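# Pack three part kits into lidded boxes in the bay

## Task

Fill each of the three boxes with exactly one ball bearing, one guide carriage and one round knob. Close each with a lid that lies flat and is not upside down. Leave every box standing on the table and entirely within the area marked by tape.

## Robot and tools

Robot: two six-joint arms with five-finger hands. left_arm carries a left hand and stands at about (+0.047, +0.467, 0) m in the scene frame. right_arm carries a right hand and stands at about (-0.048, -0.378, 0) m. The scene frame has its origin at table-top height between the arms, +z up, +x out over the table, and the left arm on the +y side. Arm names do not match image sides. Fixed cameras and the table use the scene frame. Reported hand positions, orientations and velocities are in each arm's own base frame. Motion offsets run along the current Hand target's own axes.

Hand point: a point 0.15 m out from the wrist flange and 0.05 m in front of the palm. Its +z runs along the straight fingers, which reach 0.06 to 0.07 m past it. Its +y points out of the palm. Its +x runs across the palm: away from the thumb on the right hand, toward the thumb on the left hand. A bracket on the little-finger side of the wrist sticks out and can strike things. With the palm level, the wrist can sit below the hand point and touch the table first.

Row layout: each row has 28 numbers, all in [-1, 1], always covering both arms. Numbers 1-6 are left dx, dy, dz, rx, ry, rz. Numbers 7-14 are the left hand: little, ring, middle, index, thumb_bend, thumb_turn, force_limit, speed. Numbers 15-28 repeat that pattern for the right arm. The pose numbers are offsets, not poses, counted from that arm's Hand target at the start of the action or move. They are scaled so 1.0 equals 0.6 m or 180 degrees, and rx, ry, rz form one rotation vector. Within one action every row counts from that same start, not from the row before it. Sending all six pose numbers as 0 asks for the current Hand target again. Orientation is clipped to within 32 degrees of the measured one at each step.

Hand numbers are absolute targets, not offsets. For the fingers and thumb_bend, +1 is straight and open and -1 is curled. thumb_turn +1 puts the thumb beside the palm and -1 puts it opposite the fingers, which is needed to grip objects about 0.035-0.065 m thick (handles down to about 0.025 m). force_limit runs from about 0 N at -1 to 10 N at +1 (15 N for the two thumb motors). speed rises from near zero at -1 to full speed at +0.48 and stays full above that. Close at speed -0.94 or lower for a gentle grip. There is no 'leave unchanged' value. To keep a hand as it is, resend the last eight numbers actually sent to it. If none has been sent yet, use its hand_measured six values plus hand_force_limit and hand_speed. To grip harder, raise force_limit and send a target more closed than hand_measured.

Tools:
execute_actions(actions, cameras): actions is a list of actions. Each action is a table of up to 15 rows; each row is one 1/30 s step, and a short table holds its last row to fill 15 steps. Each action takes 0.5 s. Images return only for an empty list or when cameras names them.
move(target, speed, blend, stop_force, zero, blocking, cameras): target is one 28-number row or a list of up to 15 rows, all offsets from the same starting Hand targets. Paths are straight and do not avoid obstacles or the other arm. speed is m/s, 0.002-3.6, default 0.25; turning is capped at twice that in rad/s. It can be one value or one per target. blend, in m, rounds corners in a list; 0 stops at each. stop_force, 3-120 N, ends an arm's path when its wrist sensor feels that much push; not reliable when the hand turns or for light loose objects. zero (default true) rezeroes before the move. blocking=false returns early and cannot be combined with stop_force. Paths last 0.5-10 s.
wait(seconds 0-10, cameras): lets time pass holding commands.
stop(cameras): brakes a running move.
zoom_image(camera, region [x0, y0, x1, y1] pixels, at most 504x504): enlarges part of the newest image of cam_high, cam_low, cam_work (896x504), cam_left_wrist or cam_right_wrist (672x504).
show_instructions(): shows the reference pages.
zero_wrist_force(arm): rezeroes left_arm or right_arm's wrist sensor.
finished_scene(scene 1): ends the scene for good.

Results: each arm's end_effector_position (m), end_effector_quat_wxyz, velocities, Hand target (the next offsets' origin; the hand often rests a little short of it), joint positions and torques, Wrist force and torque in end-effector axes plus the peak since the last report, and hand_measured, hand_stopped_by (moving, target, force, stalled, fault) and hand_load_n (positive pushes a finger open; about 0 means nothing is held). A move adds a 'move:' line: done, off_target, moving, held or fault, with limits=paced (pose clipped) or limits=held (steps withheld). MOTOR HOT and fault lines warn of stops.

Avoid: anything leaving the table; releasing parts while they move or dropping them from height; fast impacts. Force near 150 N or wrist torque near 24.3 N m halts the arm for 10 s, and so can a target only slightly past firm contact. Keep the arms apart, never close one hand on the other's fingers, and route paths around an arm's own base. Long stretched holds overheat motors.

Each tool is called after "Call:" by a JSON object that holds its "api" and its "payload", one argument or row to a line.

Reference images:

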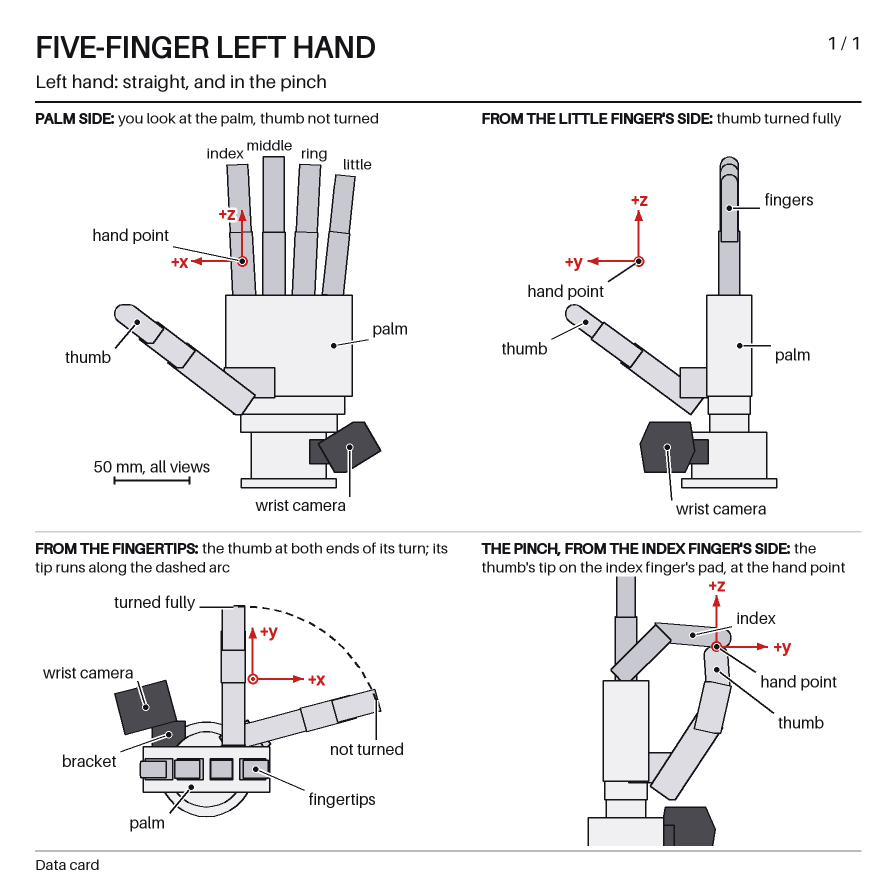

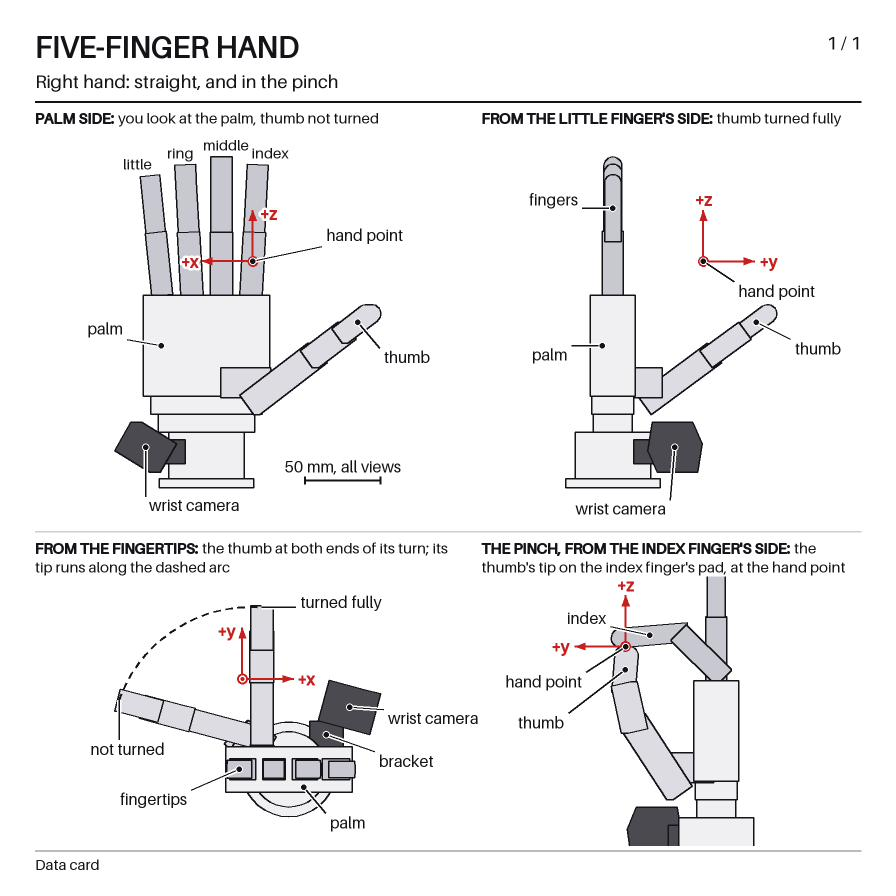

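## Session

Call:
{"api": "execute_actions", "payload": {
  "actions": []
}}

Scene clock: 0.00 s.
left_arm: end_effector_position=(+0.3067, -0.6183, +0.3277) hand_measured=(+1.000, +1.000, +1.000, +1.000, +1.000, +1.000) hand_load_n=(+0.0, +0.0, +0.0, +0.0, +0.0, +0.0) hand_stopped_by=(target, target, target, target, target, target) hand_force_limit=0.00 hand_speed=-0.80 end_effector_quat_wxyz=(+0.753, +0.394, +0.526, -0.026) | right_arm: end_effector_position=(+0.2707, +0.1224, +0.2094) hand_measured=(+1.000, +1.000, +1.000, +1.000, +1.000, +1.000) hand_load_n=(+0.0, +0.0, +0.0, +0.0, +0.0, +0.0) hand_stopped_by=(target, target, target, target, target, target) hand_force_limit=0.00 hand_speed=-0.80 end_effector_quat_wxyz=(+0.001, -0.001, +1.000, +0.000)
Joint positions: left_arm=[1.97 -1.906 -1.714 3.775 -2.059 -0.89] | right_arm=[-0.315 -1.723 2.041 1.25 1.57 -1.888]
Joint velocities: within noise
Joint torques (N m): no reading
Wrist force (N): no reading
Wrist torque (N m): no reading
Wrist force, peak (N): no reading
Hand target: left_arm +0.3067, -0.6183, +0.3277; +0.753, +0.394, +0.526, -0.026 | right_arm +0.2707, +0.1224, +0.2094; +0.001, -0.001, +1.000, +0.000

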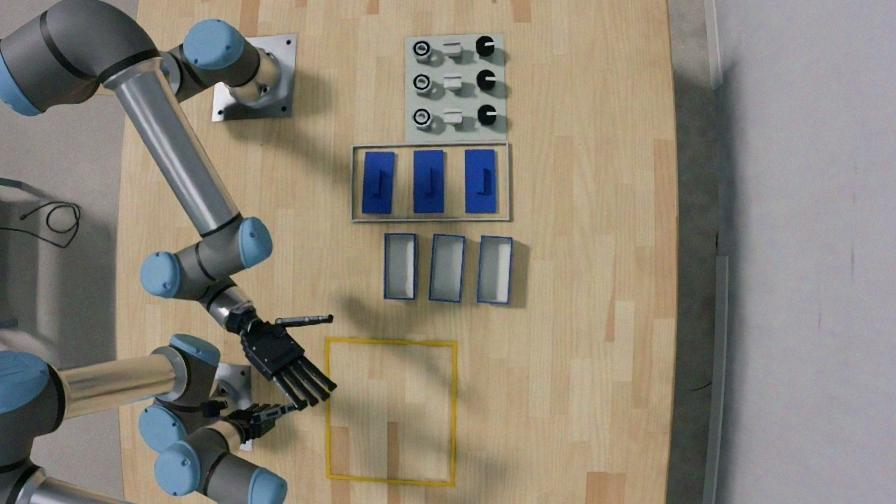

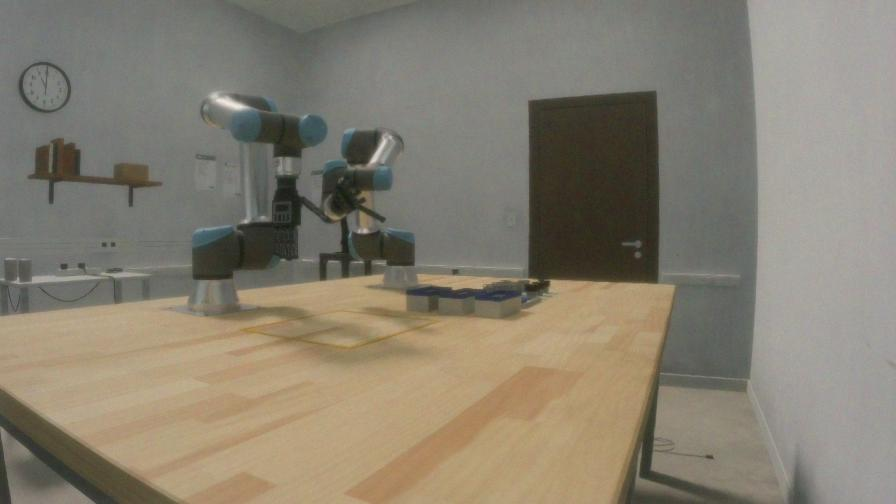

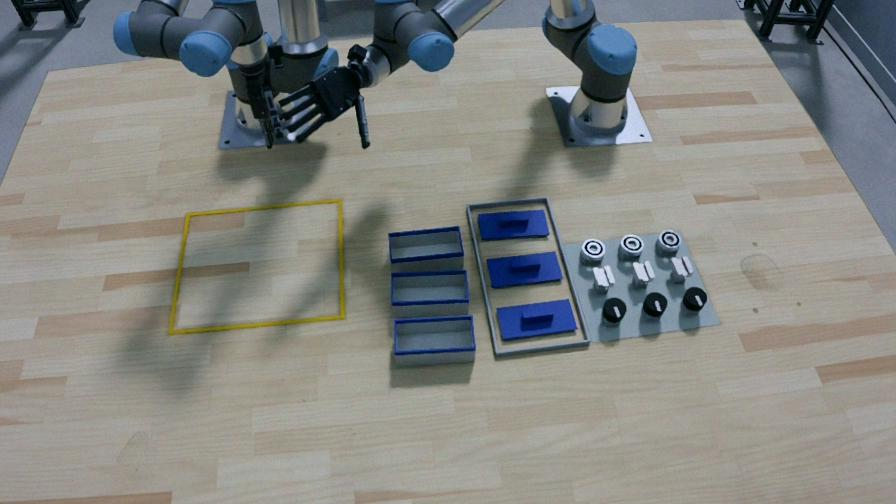

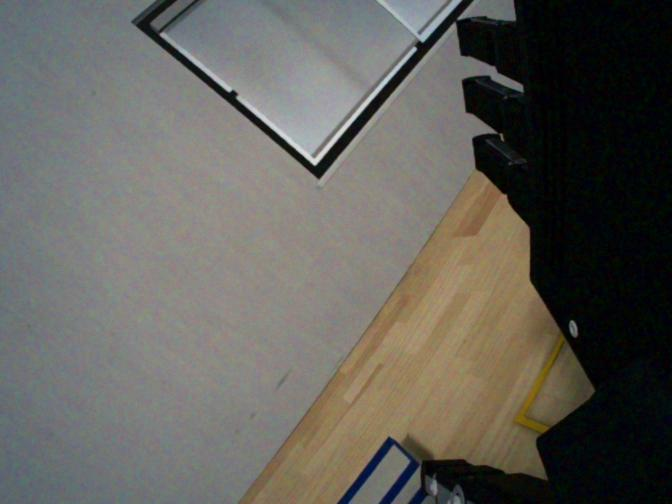

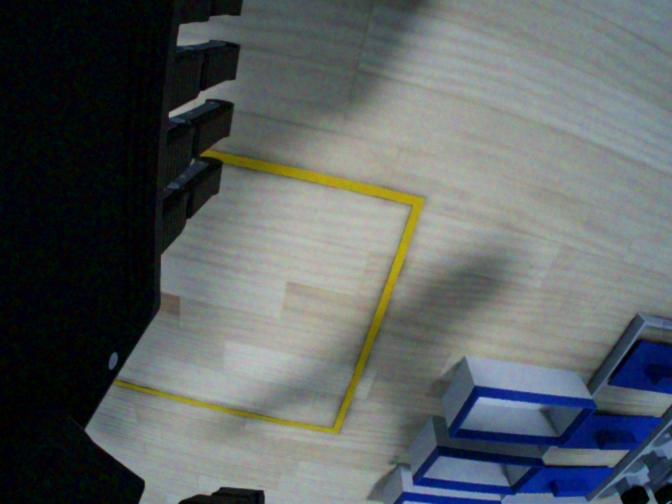

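Call:
{"api": "zoom_image", "payload": {
  "camera": "cam_high",
  "region": [100, 200, 500, 504]
}}

Call:
{"api": "zoom_image", "payload": {
  "camera": "cam_high",
  "region": [340, 20, 540, 320]
}}

Call:
{"api": "zoom_image", "payload": {
  "camera": "cam_work",
  "region": [360, 180, 740, 380]
}}

Call:
{"api": "zoom_image", "payload": {
  "camera": "cam_low",
  "region": [380, 240, 600, 360]
}}

Scaled by 1.260 from the camera's 896x504 image, which has a finer 1280x720 frame.

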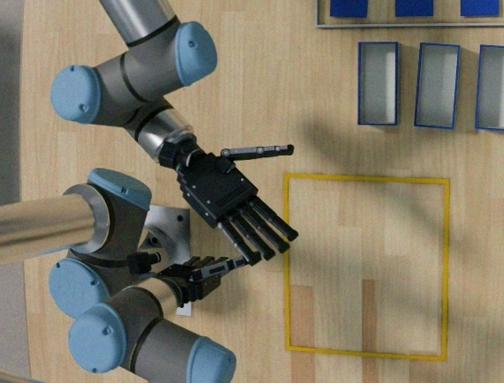

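Scaled by 1.680 from the camera's 896x504 image, which has a finer 1280x720 frame.

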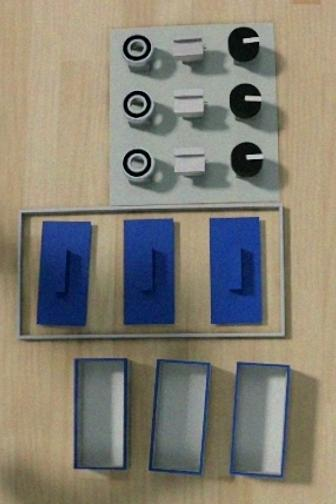

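Scaled by 1.326 from the camera's 896x504 image, which has a finer 1280x720 frame.

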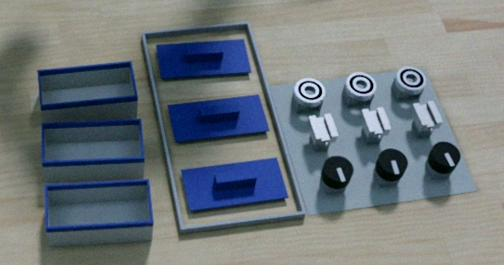

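Scaled by 2.291 from the camera's 896x504 image, which has a finer 1280x720 frame.

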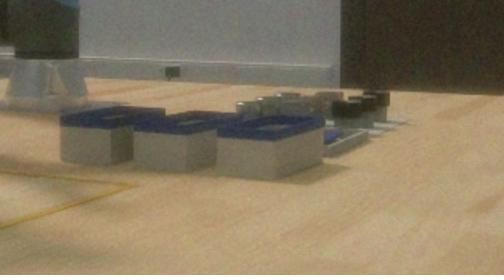

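Call:
{"api": "move", "payload": {
  "target": [0.279,0.690,-0.323,0.137,0.420,-0.503,1,1,1,1,1,1,0,-0.8,0,0,0,0,0,0,1,1,1,1,1,1,0,-0.8],
  "speed": 0.4,
  "cameras": ["all"]
}}

Scene clock: 171.50 s.
left_arm: end_effector_position=(+0.4200, -0.1504, +0.3996) hand_measured=(+1.000, +1.000, +1.000, +1.000, +1.000, +1.000) hand_load_n=(+0.0, +0.0, +0.0, +0.0, +0.0, +0.0) hand_stopped_by=(target, target, target, target, target, target) hand_force_limit=0.00 hand_speed=-0.80 end_effector_quat_wxyz=(+0.000, +0.001, +0.924, -0.383) | right_arm: end_effector_position=(+0.2707, +0.1224, +0.2094) hand_measured=(+1.000, +1.000, +1.000, +1.000, +1.000, +1.000) hand_load_n=(+0.0, +0.0, +0.0, +0.0, +0.0, +0.0) hand_stopped_by=(target, target, target, target, target, target) hand_force_limit=0.00 hand_speed=-0.80 end_effector_quat_wxyz=(+0.001, -0.001, +1.000, +0.000)
Joint positions: left_arm=[3.406 -1.897 -1.171 1.241 -0.819 -1.202] | right_arm=[-0.315 -1.723 2.041 1.25 1.57 -1.888]
Joint torques (N m): left_arm=[13.39 20.42 28.26 -4.53 -0.41 1.14] | right_arm=[0.73 -9.97 -18.58 2.35 -0.17 0.17]
Wrist force (N): left_arm=[-0.8 3.0 -0.5] | right_arm=[-0.4 -0.1 -0.1]
Wrist torque (N m): left_arm=[0.28 0.12 -0.32] | right_arm=[-0.02 0.07 -0.03]
Wrist force, peak (N): left_arm=[-1.0 3.4 -0.8] | right_arm=[-0.4 0.2 -0.5]
Hand target: left_arm +0.4200, -0.1503, +0.3996; +0.000, +0.001, +0.924, -0.383 | right_arm +0.2707, +0.1224, +0.2094; +0.001, -0.001, +1.000, +0.000
Off the commanded pose: left_arm 0.000 m, 0 deg | right_arm 0.000 m, 0 deg.
move: done

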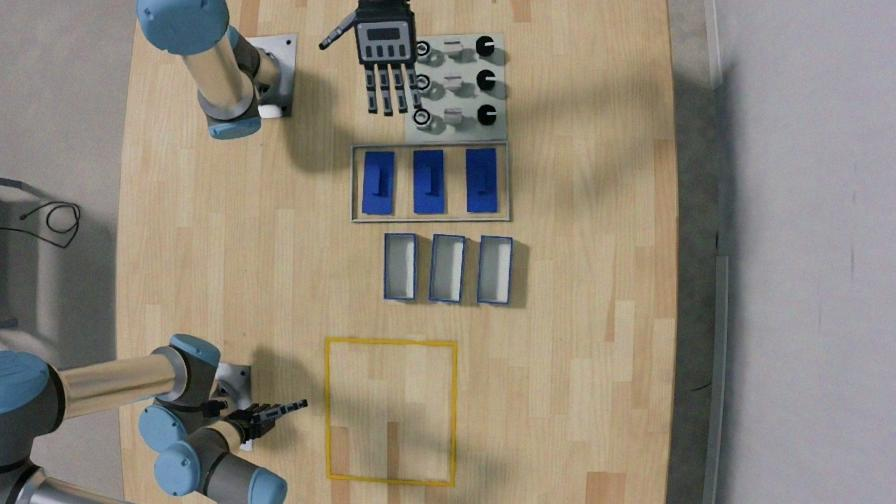

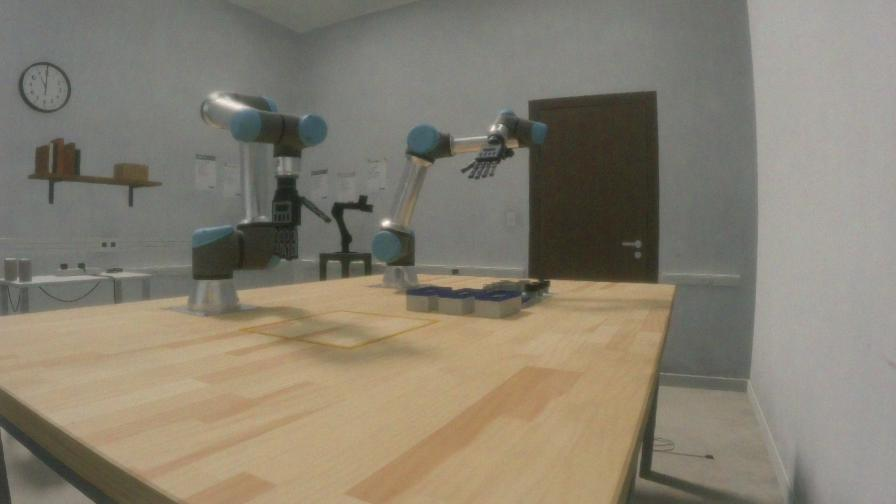

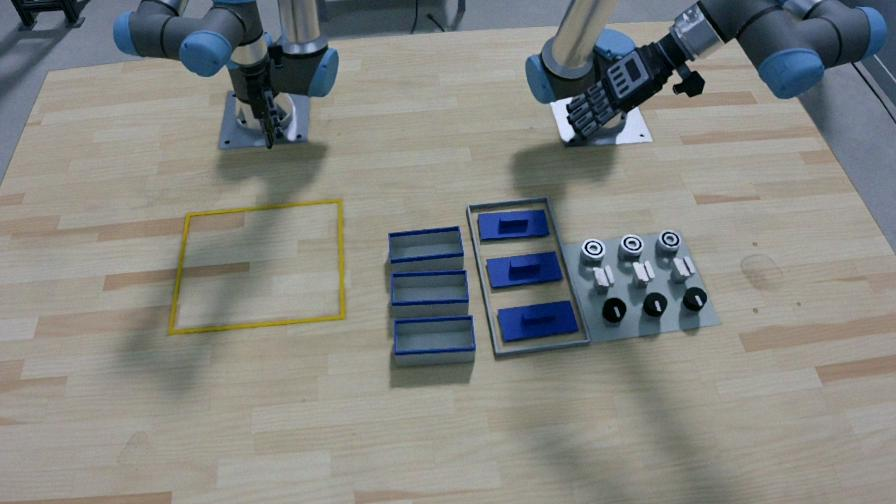

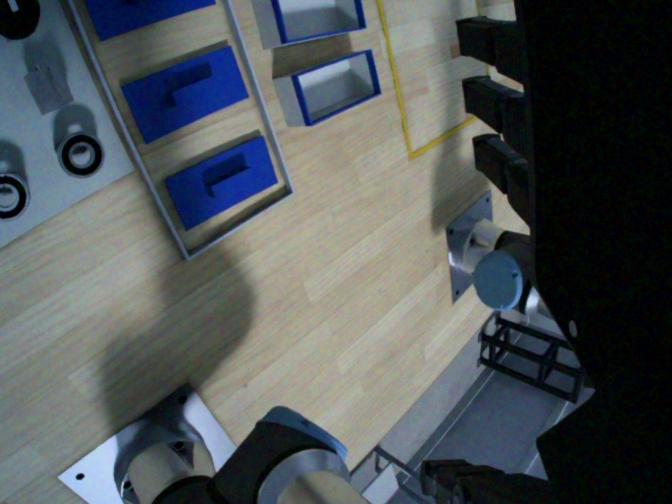

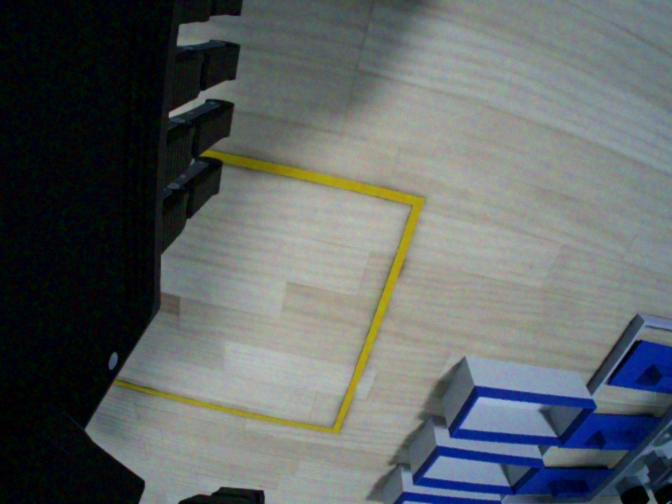

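Call:
{"api": "zoom_image", "payload": {
  "camera": "cam_left_wrist",
  "region": [0, 0, 400, 260]
}}

Call:
{"api": "zoom_image", "payload": {
  "camera": "cam_work",
  "region": [560, 220, 730, 350]
}}

Call:
{"api": "zoom_image", "payload": {
  "camera": "cam_high",
  "region": [400, 30, 520, 130]
}}

Scaled by 1.260 from the camera's 672x504 image, which has a finer 960x720 frame.

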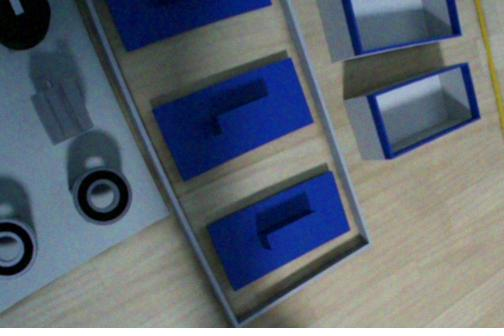

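Scaled by 2.965 from the camera's 896x504 image, which has a finer 1280x720 frame.

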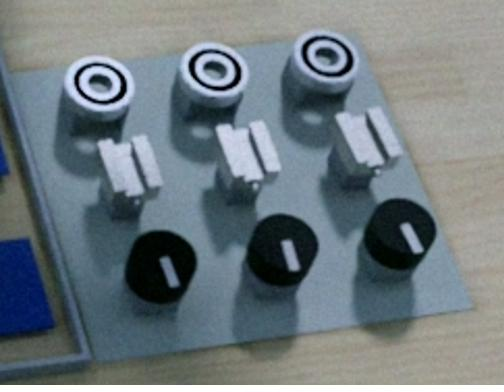

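Scaled by 4.200 from the camera's 896x504 image, which has a finer 1280x720 frame.

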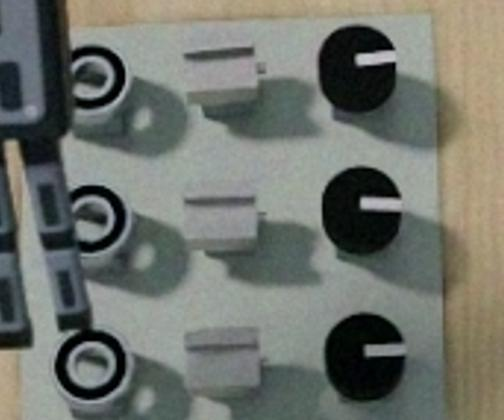

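Call:
{"api": "zoom_image", "payload": {
  "camera": "cam_low",
  "region": [400, 265, 560, 325]
}}

Call:
{"api": "zoom_image", "payload": {
  "camera": "cam_left_wrist",
  "region": [0, 60, 120, 240]
}}

Scaled by 3.150 from the camera's 896x504 image, which has a finer 1280x720 frame.

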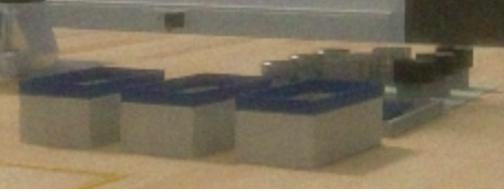

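Scaled by 2.800 from the camera's 672x504 image, which has a finer 960x720 frame.

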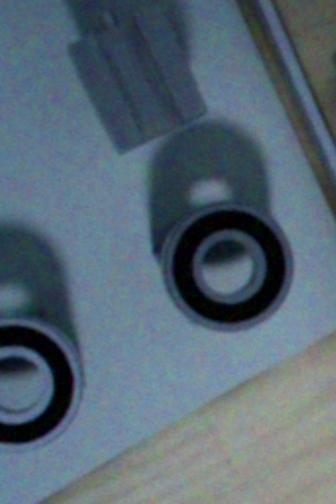

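Call:
{"api": "move", "payload": {
  "target": [-0.05,0.589,-0.118,0.139,0,0,1,1,1,1,1,1,0,-0.8,0,0,0,0,0,0,1,1,1,1,1,1,0,-0.8],
  "speed": 0.3,
  "cameras": ["cam_left_wrist","cam_high","cam_work"]
}}

Scene clock: 267.03 s.
left_arm: end_effector_position=(+0.4506, +0.1493, +0.1996) hand_measured=(+1.000, +1.000, +1.000, +1.000, +1.000, +1.000) hand_load_n=(-0.5, +0.0, +0.0, +0.0, +0.0, +0.0) hand_stopped_by=(target, target, target, target, target, target) hand_force_limit=0.00 hand_speed=-0.80 end_effector_quat_wxyz=(+0.000, +0.001, +0.819, -0.574) | right_arm: end_effector_position=(+0.2707, +0.1224, +0.2094) hand_measured=(+1.000, +1.000, +1.000, +1.000, +1.000, +1.000) hand_load_n=(+0.0, +0.0, +0.0, +0.0, +0.0, +0.0) hand_stopped_by=(target, target, target, target, target, target) hand_force_limit=0.00 hand_speed=-0.80 end_effector_quat_wxyz=(+0.001, -0.001, +1.000, +0.000)
Joint positions: left_arm=[4.011 -2.358 -1.352 1.011 -0.92 -0.279] | right_arm=[-0.315 -1.723 2.041 1.25 1.57 -1.888]
Joint torques (N m): left_arm=[11.09 35.07 25.6 -4.29 -1.12 1.39] | right_arm=[0.53 -10.85 -17.87 2.39 -0.22 0.1]
Wrist force (N): left_arm=[-1.0 2.5 -0.4] | right_arm=[-0.1 0.0 -0.1]
Wrist torque (N m): left_arm=[0.17 0.09 -0.31] | right_arm=[0.01 0.02 0.00]
Wrist force, peak (N): left_arm=[-1.0 4.1 -1.0] | right_arm=[-0.4 -0.2 -0.4]
Hand target: left_arm +0.4507, +0.1494, +0.1995; +0.000, +0.001, +0.819, -0.574 | right_arm +0.2707, +0.1224, +0.2094; +0.001, -0.001, +1.000, +0.000
Off the commanded pose: left_arm 0.000 m, 0 deg | right_arm 0.000 m, 0 deg.
move: done
Images, in order (width x height): cam_high 896x504, cam_work 896x504, cam_left_wrist 672x504.

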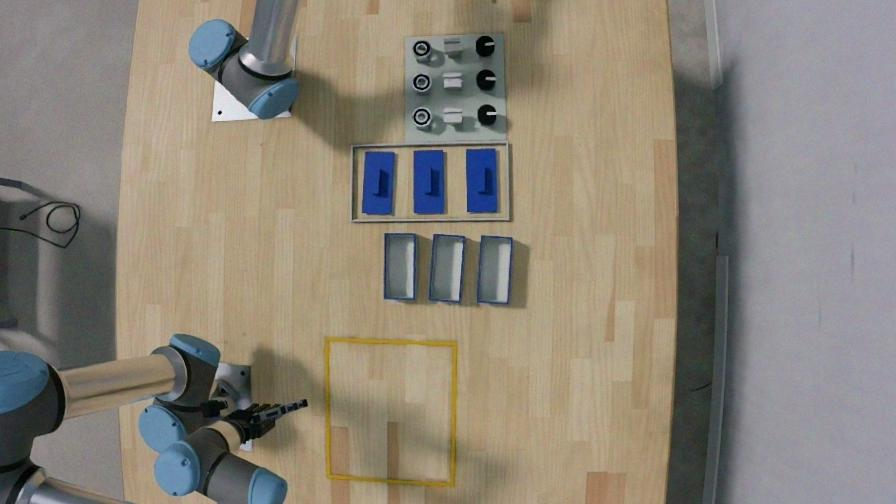

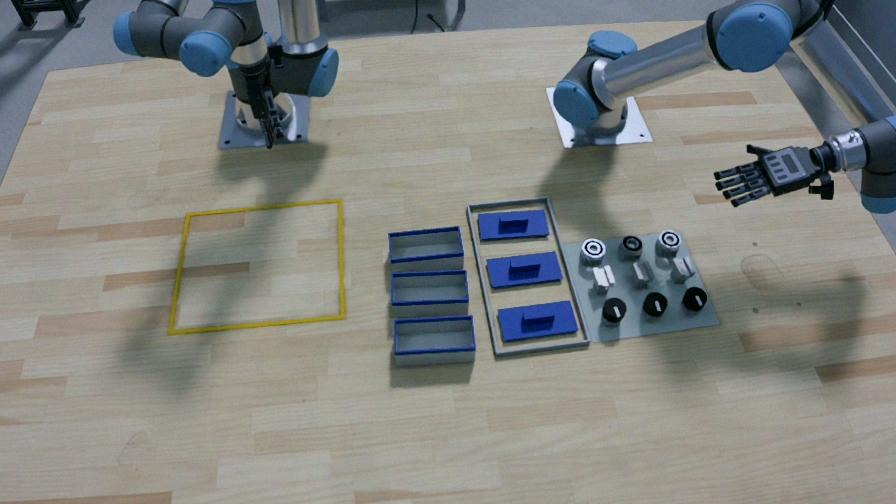

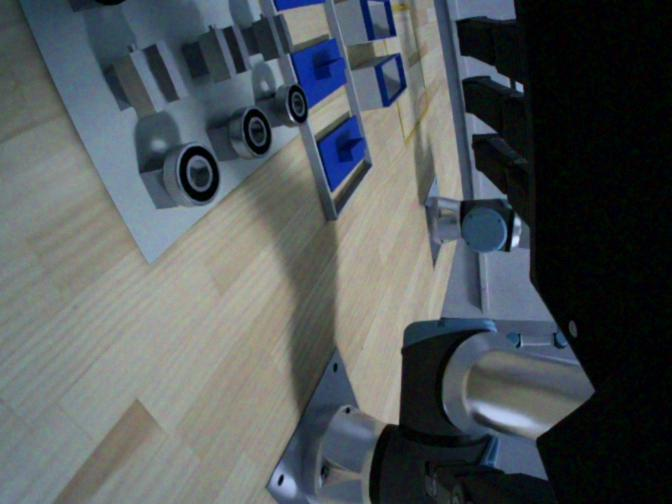

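Call:
{"api": "zoom_image", "payload": {
  "camera": "cam_left_wrist",
  "region": [60, 0, 320, 220]
}}

Scaled by 1.938 from the camera's 672x504 image, which has a finer 960x720 frame.

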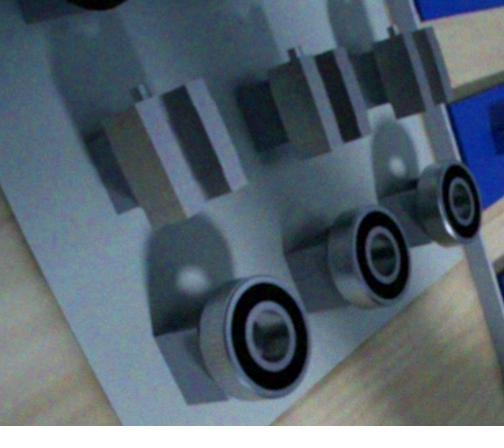

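Call:
{"api": "move", "payload": {
  "target": [-0.015,-0.2115,0.581,-0.139,0,0,1,1,1,1,1,1,0,-0.8,0,0,0,0,0,0,1,1,1,1,1,1,0,-0.8],
  "speed": 0.3,
  "cameras": ["cam_left_wrist","cam_high"]
}}

Call:
{"api": "zoom_image", "payload": {
  "camera": "cam_left_wrist",
  "region": [0, 0, 460, 345]
}}

Scene clock: 337.50 s.
left_arm: end_effector_position=(+0.4590, -0.2216, +0.2000) hand_measured=(+1.000, +1.000, +1.000, +1.000, +1.000, +1.000) hand_load_n=(+0.0, +0.0, +0.0, +0.0, +0.0, +0.0) hand_stopped_by=(target, target, target, target, target, target) hand_force_limit=0.00 hand_speed=-0.80 end_effector_quat_wxyz=(+0.000, +0.001, +0.924, -0.383) | right_arm: end_effector_position=(+0.2707, +0.1224, +0.2094) hand_measured=(+1.000, +1.000, +1.000, +1.000, +1.000, +1.000) hand_load_n=(+0.0, +0.0, +0.5, +0.0, +0.0, +0.0) hand_stopped_by=(target, target, target, target, target, target) hand_force_limit=0.00 hand_speed=-0.80 end_effector_quat_wxyz=(+0.001, -0.001, +1.000, +0.000)
Joint positions: left_arm=[3.237 -2.078 -1.385 1.796 -0.789 -1.434] | right_arm=[-0.315 -1.723 2.041 1.25 1.57 -1.888]
Joint torques (N m): left_arm=[-13.56 26.12 28.64 -0.79 -0.43 -1.5] | right_arm=[0.13 -10.55 -17.6 2.44 -0.25 -0.05]
Wrist force (N): left_arm=[-0.7 2.7 0.0] | right_arm=[-0.2 -0.1 -0.2]
Wrist torque (N m): left_arm=[0.20 0.13 -0.13] | right_arm=[-0.01 0.03 -0.01]
Wrist force, peak (N): left_arm=[-0.9 3.5 -1.6] | right_arm=[-0.5 0.1 -0.2]
Hand target: left_arm +0.4590, -0.2216, +0.2000; +0.000, +0.001, +0.924, -0.383 | right_arm +0.2707, +0.1224, +0.2094; +0.001, -0.001, +1.000, +0.000
Off the commanded pose: left_arm 0.000 m, 0 deg | right_arm 0.000 m, 0 deg.
move: done
Images, in order (width x height): cam_high 896x504, cam_left_wrist 672x504.

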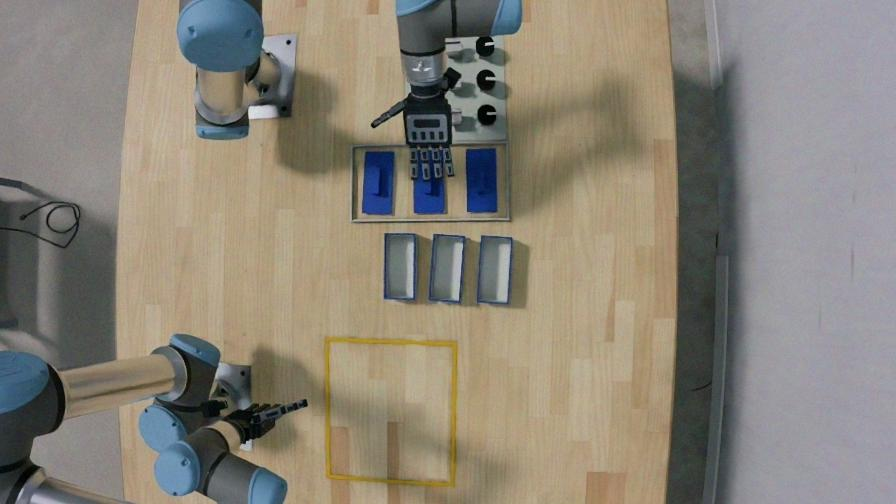

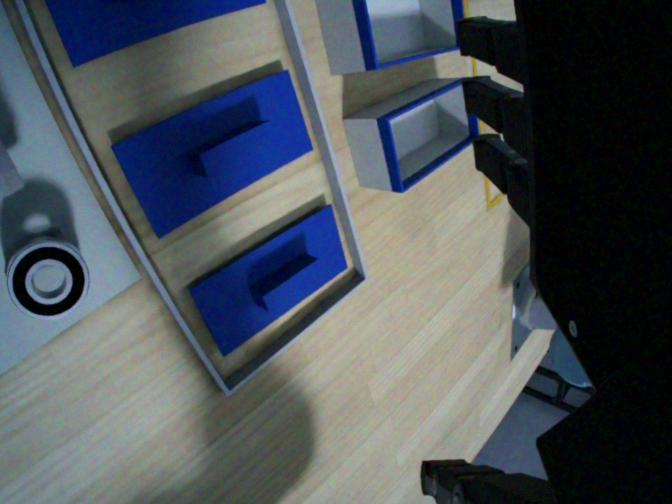

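Scaled by 1.096 from the camera's 672x504 image, which has a finer 960x720 frame.

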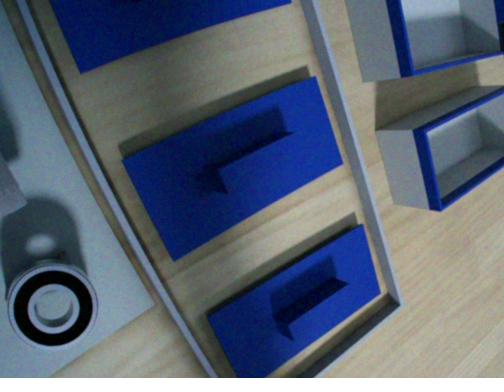

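Call:
{"api": "zoom_image", "payload": {
  "camera": "cam_left_wrist",
  "region": [100, 50, 370, 250]
}}

Call:
{"api": "zoom_image", "payload": {
  "camera": "cam_high",
  "region": [350, 140, 520, 310]
}}

Call:
{"api": "zoom_image", "payload": {
  "camera": "cam_work",
  "region": [380, 190, 600, 370]
}}

Scaled by 1.867 from the camera's 672x504 image, which has a finer 960x720 frame.

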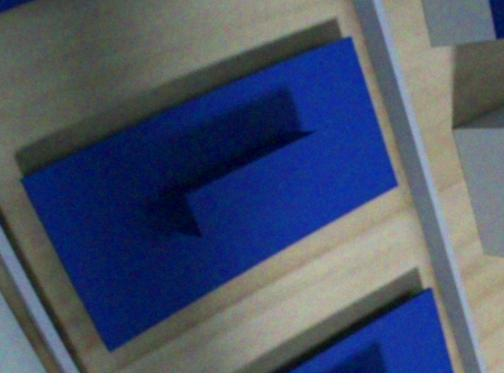

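Scaled by 2.965 from the camera's 896x504 image, which has a finer 1280x720 frame.

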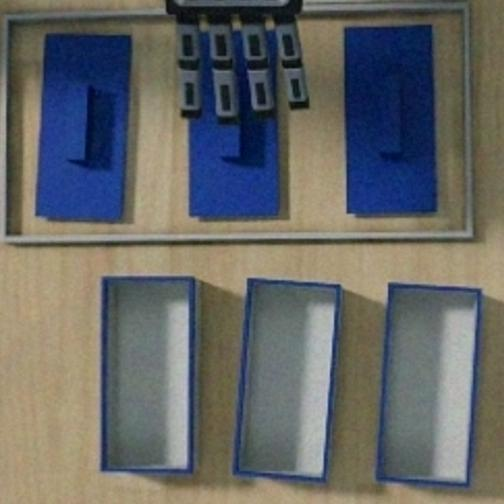

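This scene's latest camera images include none from cam_work. They are from: cam_high, cam_left_wrist. cam_work's image comes with the result of a call that names it in "cameras".

Call:
{"api": "move", "payload": {
  "target": [-0.2067,0.136,-0.136,0.0833,0,0,1,1,1,1,1,-1,0,0,0,0,0,0,0,0,1,1,1,1,1,1,0,-0.8],
  "speed": 0.3,
  "cameras": ["all"]
}}

Scene clock: 460.90 s.
left_arm: end_effector_position=(+0.5832, -0.1064, +0.2000) hand_measured=(+1.000, +1.000, +1.000, +1.000, +1.000, -1.000) hand_load_n=(+0.0, +0.0, +0.0, +0.0, +0.0, +0.0) hand_stopped_by=(target, target, target, target, target, target) hand_force_limit=0.00 hand_speed=0.00 end_effector_quat_wxyz=(+0.000, +0.001, +0.866, -0.500) | right_arm: end_effector_position=(+0.2707, +0.1224, +0.2094) hand_measured=(+1.000, +1.000, +1.000, +1.000, +1.000, +1.000) hand_load_n=(+0.0, +0.0, +0.0, +0.0, +0.0, +0.0) hand_stopped_by=(target, target, target, target, target, target) hand_force_limit=0.00 hand_speed=-0.80 end_effector_quat_wxyz=(+0.001, -0.001, +1.000, +0.000)
Joint positions: left_arm=[3.488 -2.413 -1.038 1.345 -0.619 -0.942] | right_arm=[-0.315 -1.723 2.041 1.25 1.57 -1.888]
Joint torques (N m): left_arm=[12.3 40.87 26.93 -4.49 -0.34 1.54] | right_arm=[0.64 -10.21 -18.05 2.51 -0.29 -0.04]
Wrist force (N): left_arm=[-1.1 2.7 -0.4] | right_arm=[-0.3 0.0 -0.3]
Wrist torque (N m): left_arm=[0.20 0.20 -0.35] | right_arm=[0.02 0.05 -0.01]
Wrist force, peak (N): left_arm=[-1.4 3.6 -1.1] | right_arm=[-0.4 -0.2 -0.4]
Hand target: left_arm +0.5832, -0.1064, +0.2000; +0.000, +0.001, +0.866, -0.500 | right_arm +0.2707, +0.1224, +0.2094; +0.001, -0.001, +1.000, +0.000
Off the commanded pose: left_arm 0.000 m, 0 deg | right_arm 0.000 m, 0 deg.
move: done

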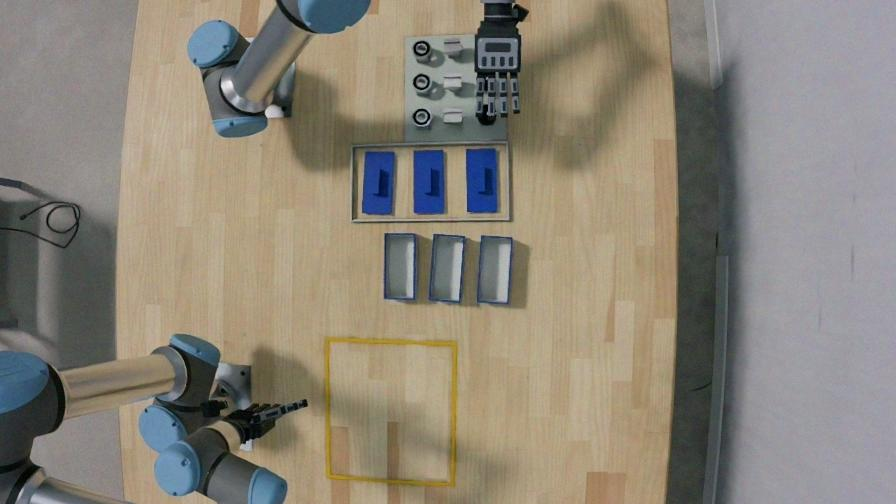

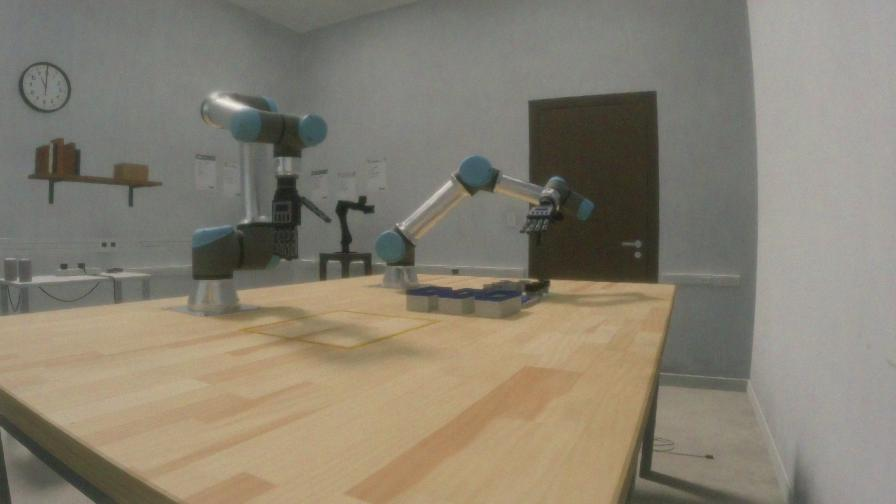

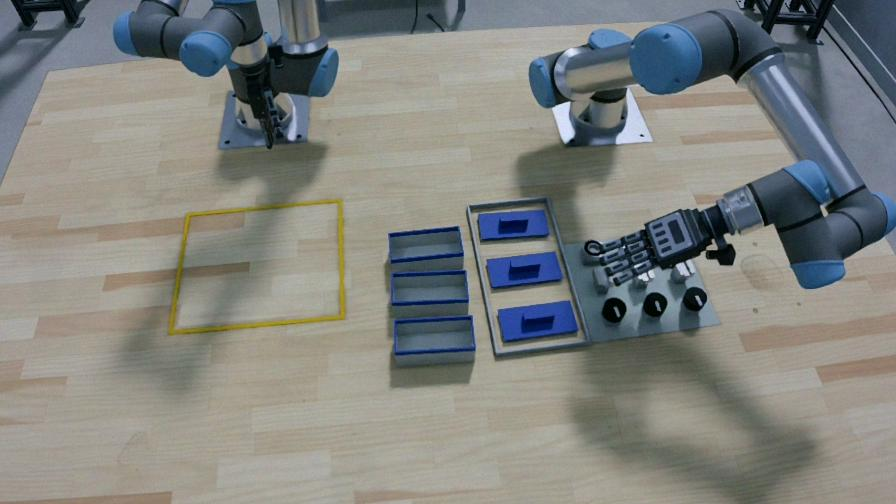

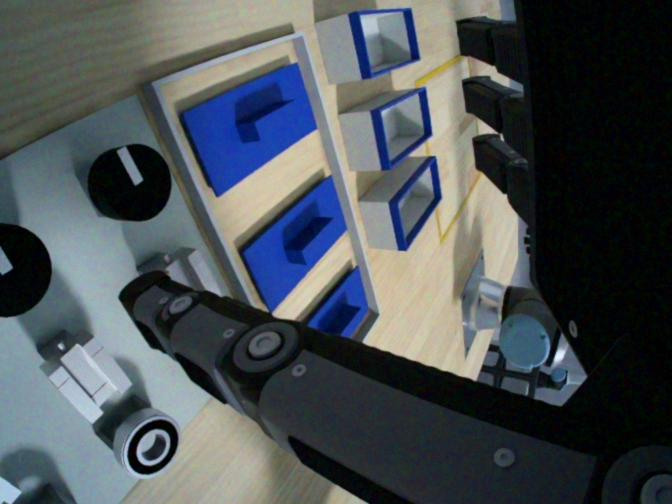

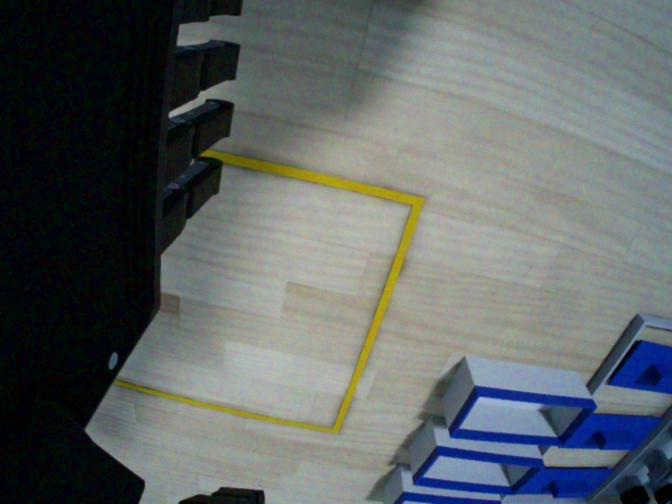

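Call:
{"api": "zoom_image", "payload": {
  "camera": "cam_left_wrist",
  "region": [0, 120, 250, 320]
}}

Call:
{"api": "zoom_image", "payload": {
  "camera": "cam_low",
  "region": [460, 260, 560, 320]
}}

Scaled by 2.016 from the camera's 672x504 image, which has a finer 960x720 frame.

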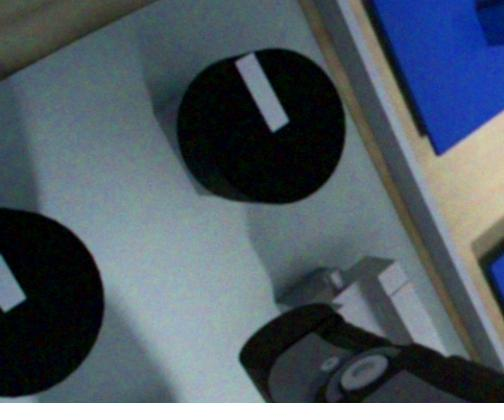

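Scaled by 5.040 from the camera's 896x504 image, which has a finer 1280x720 frame.

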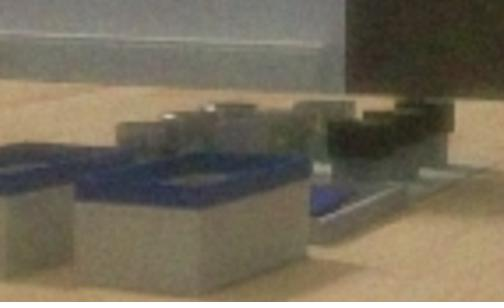

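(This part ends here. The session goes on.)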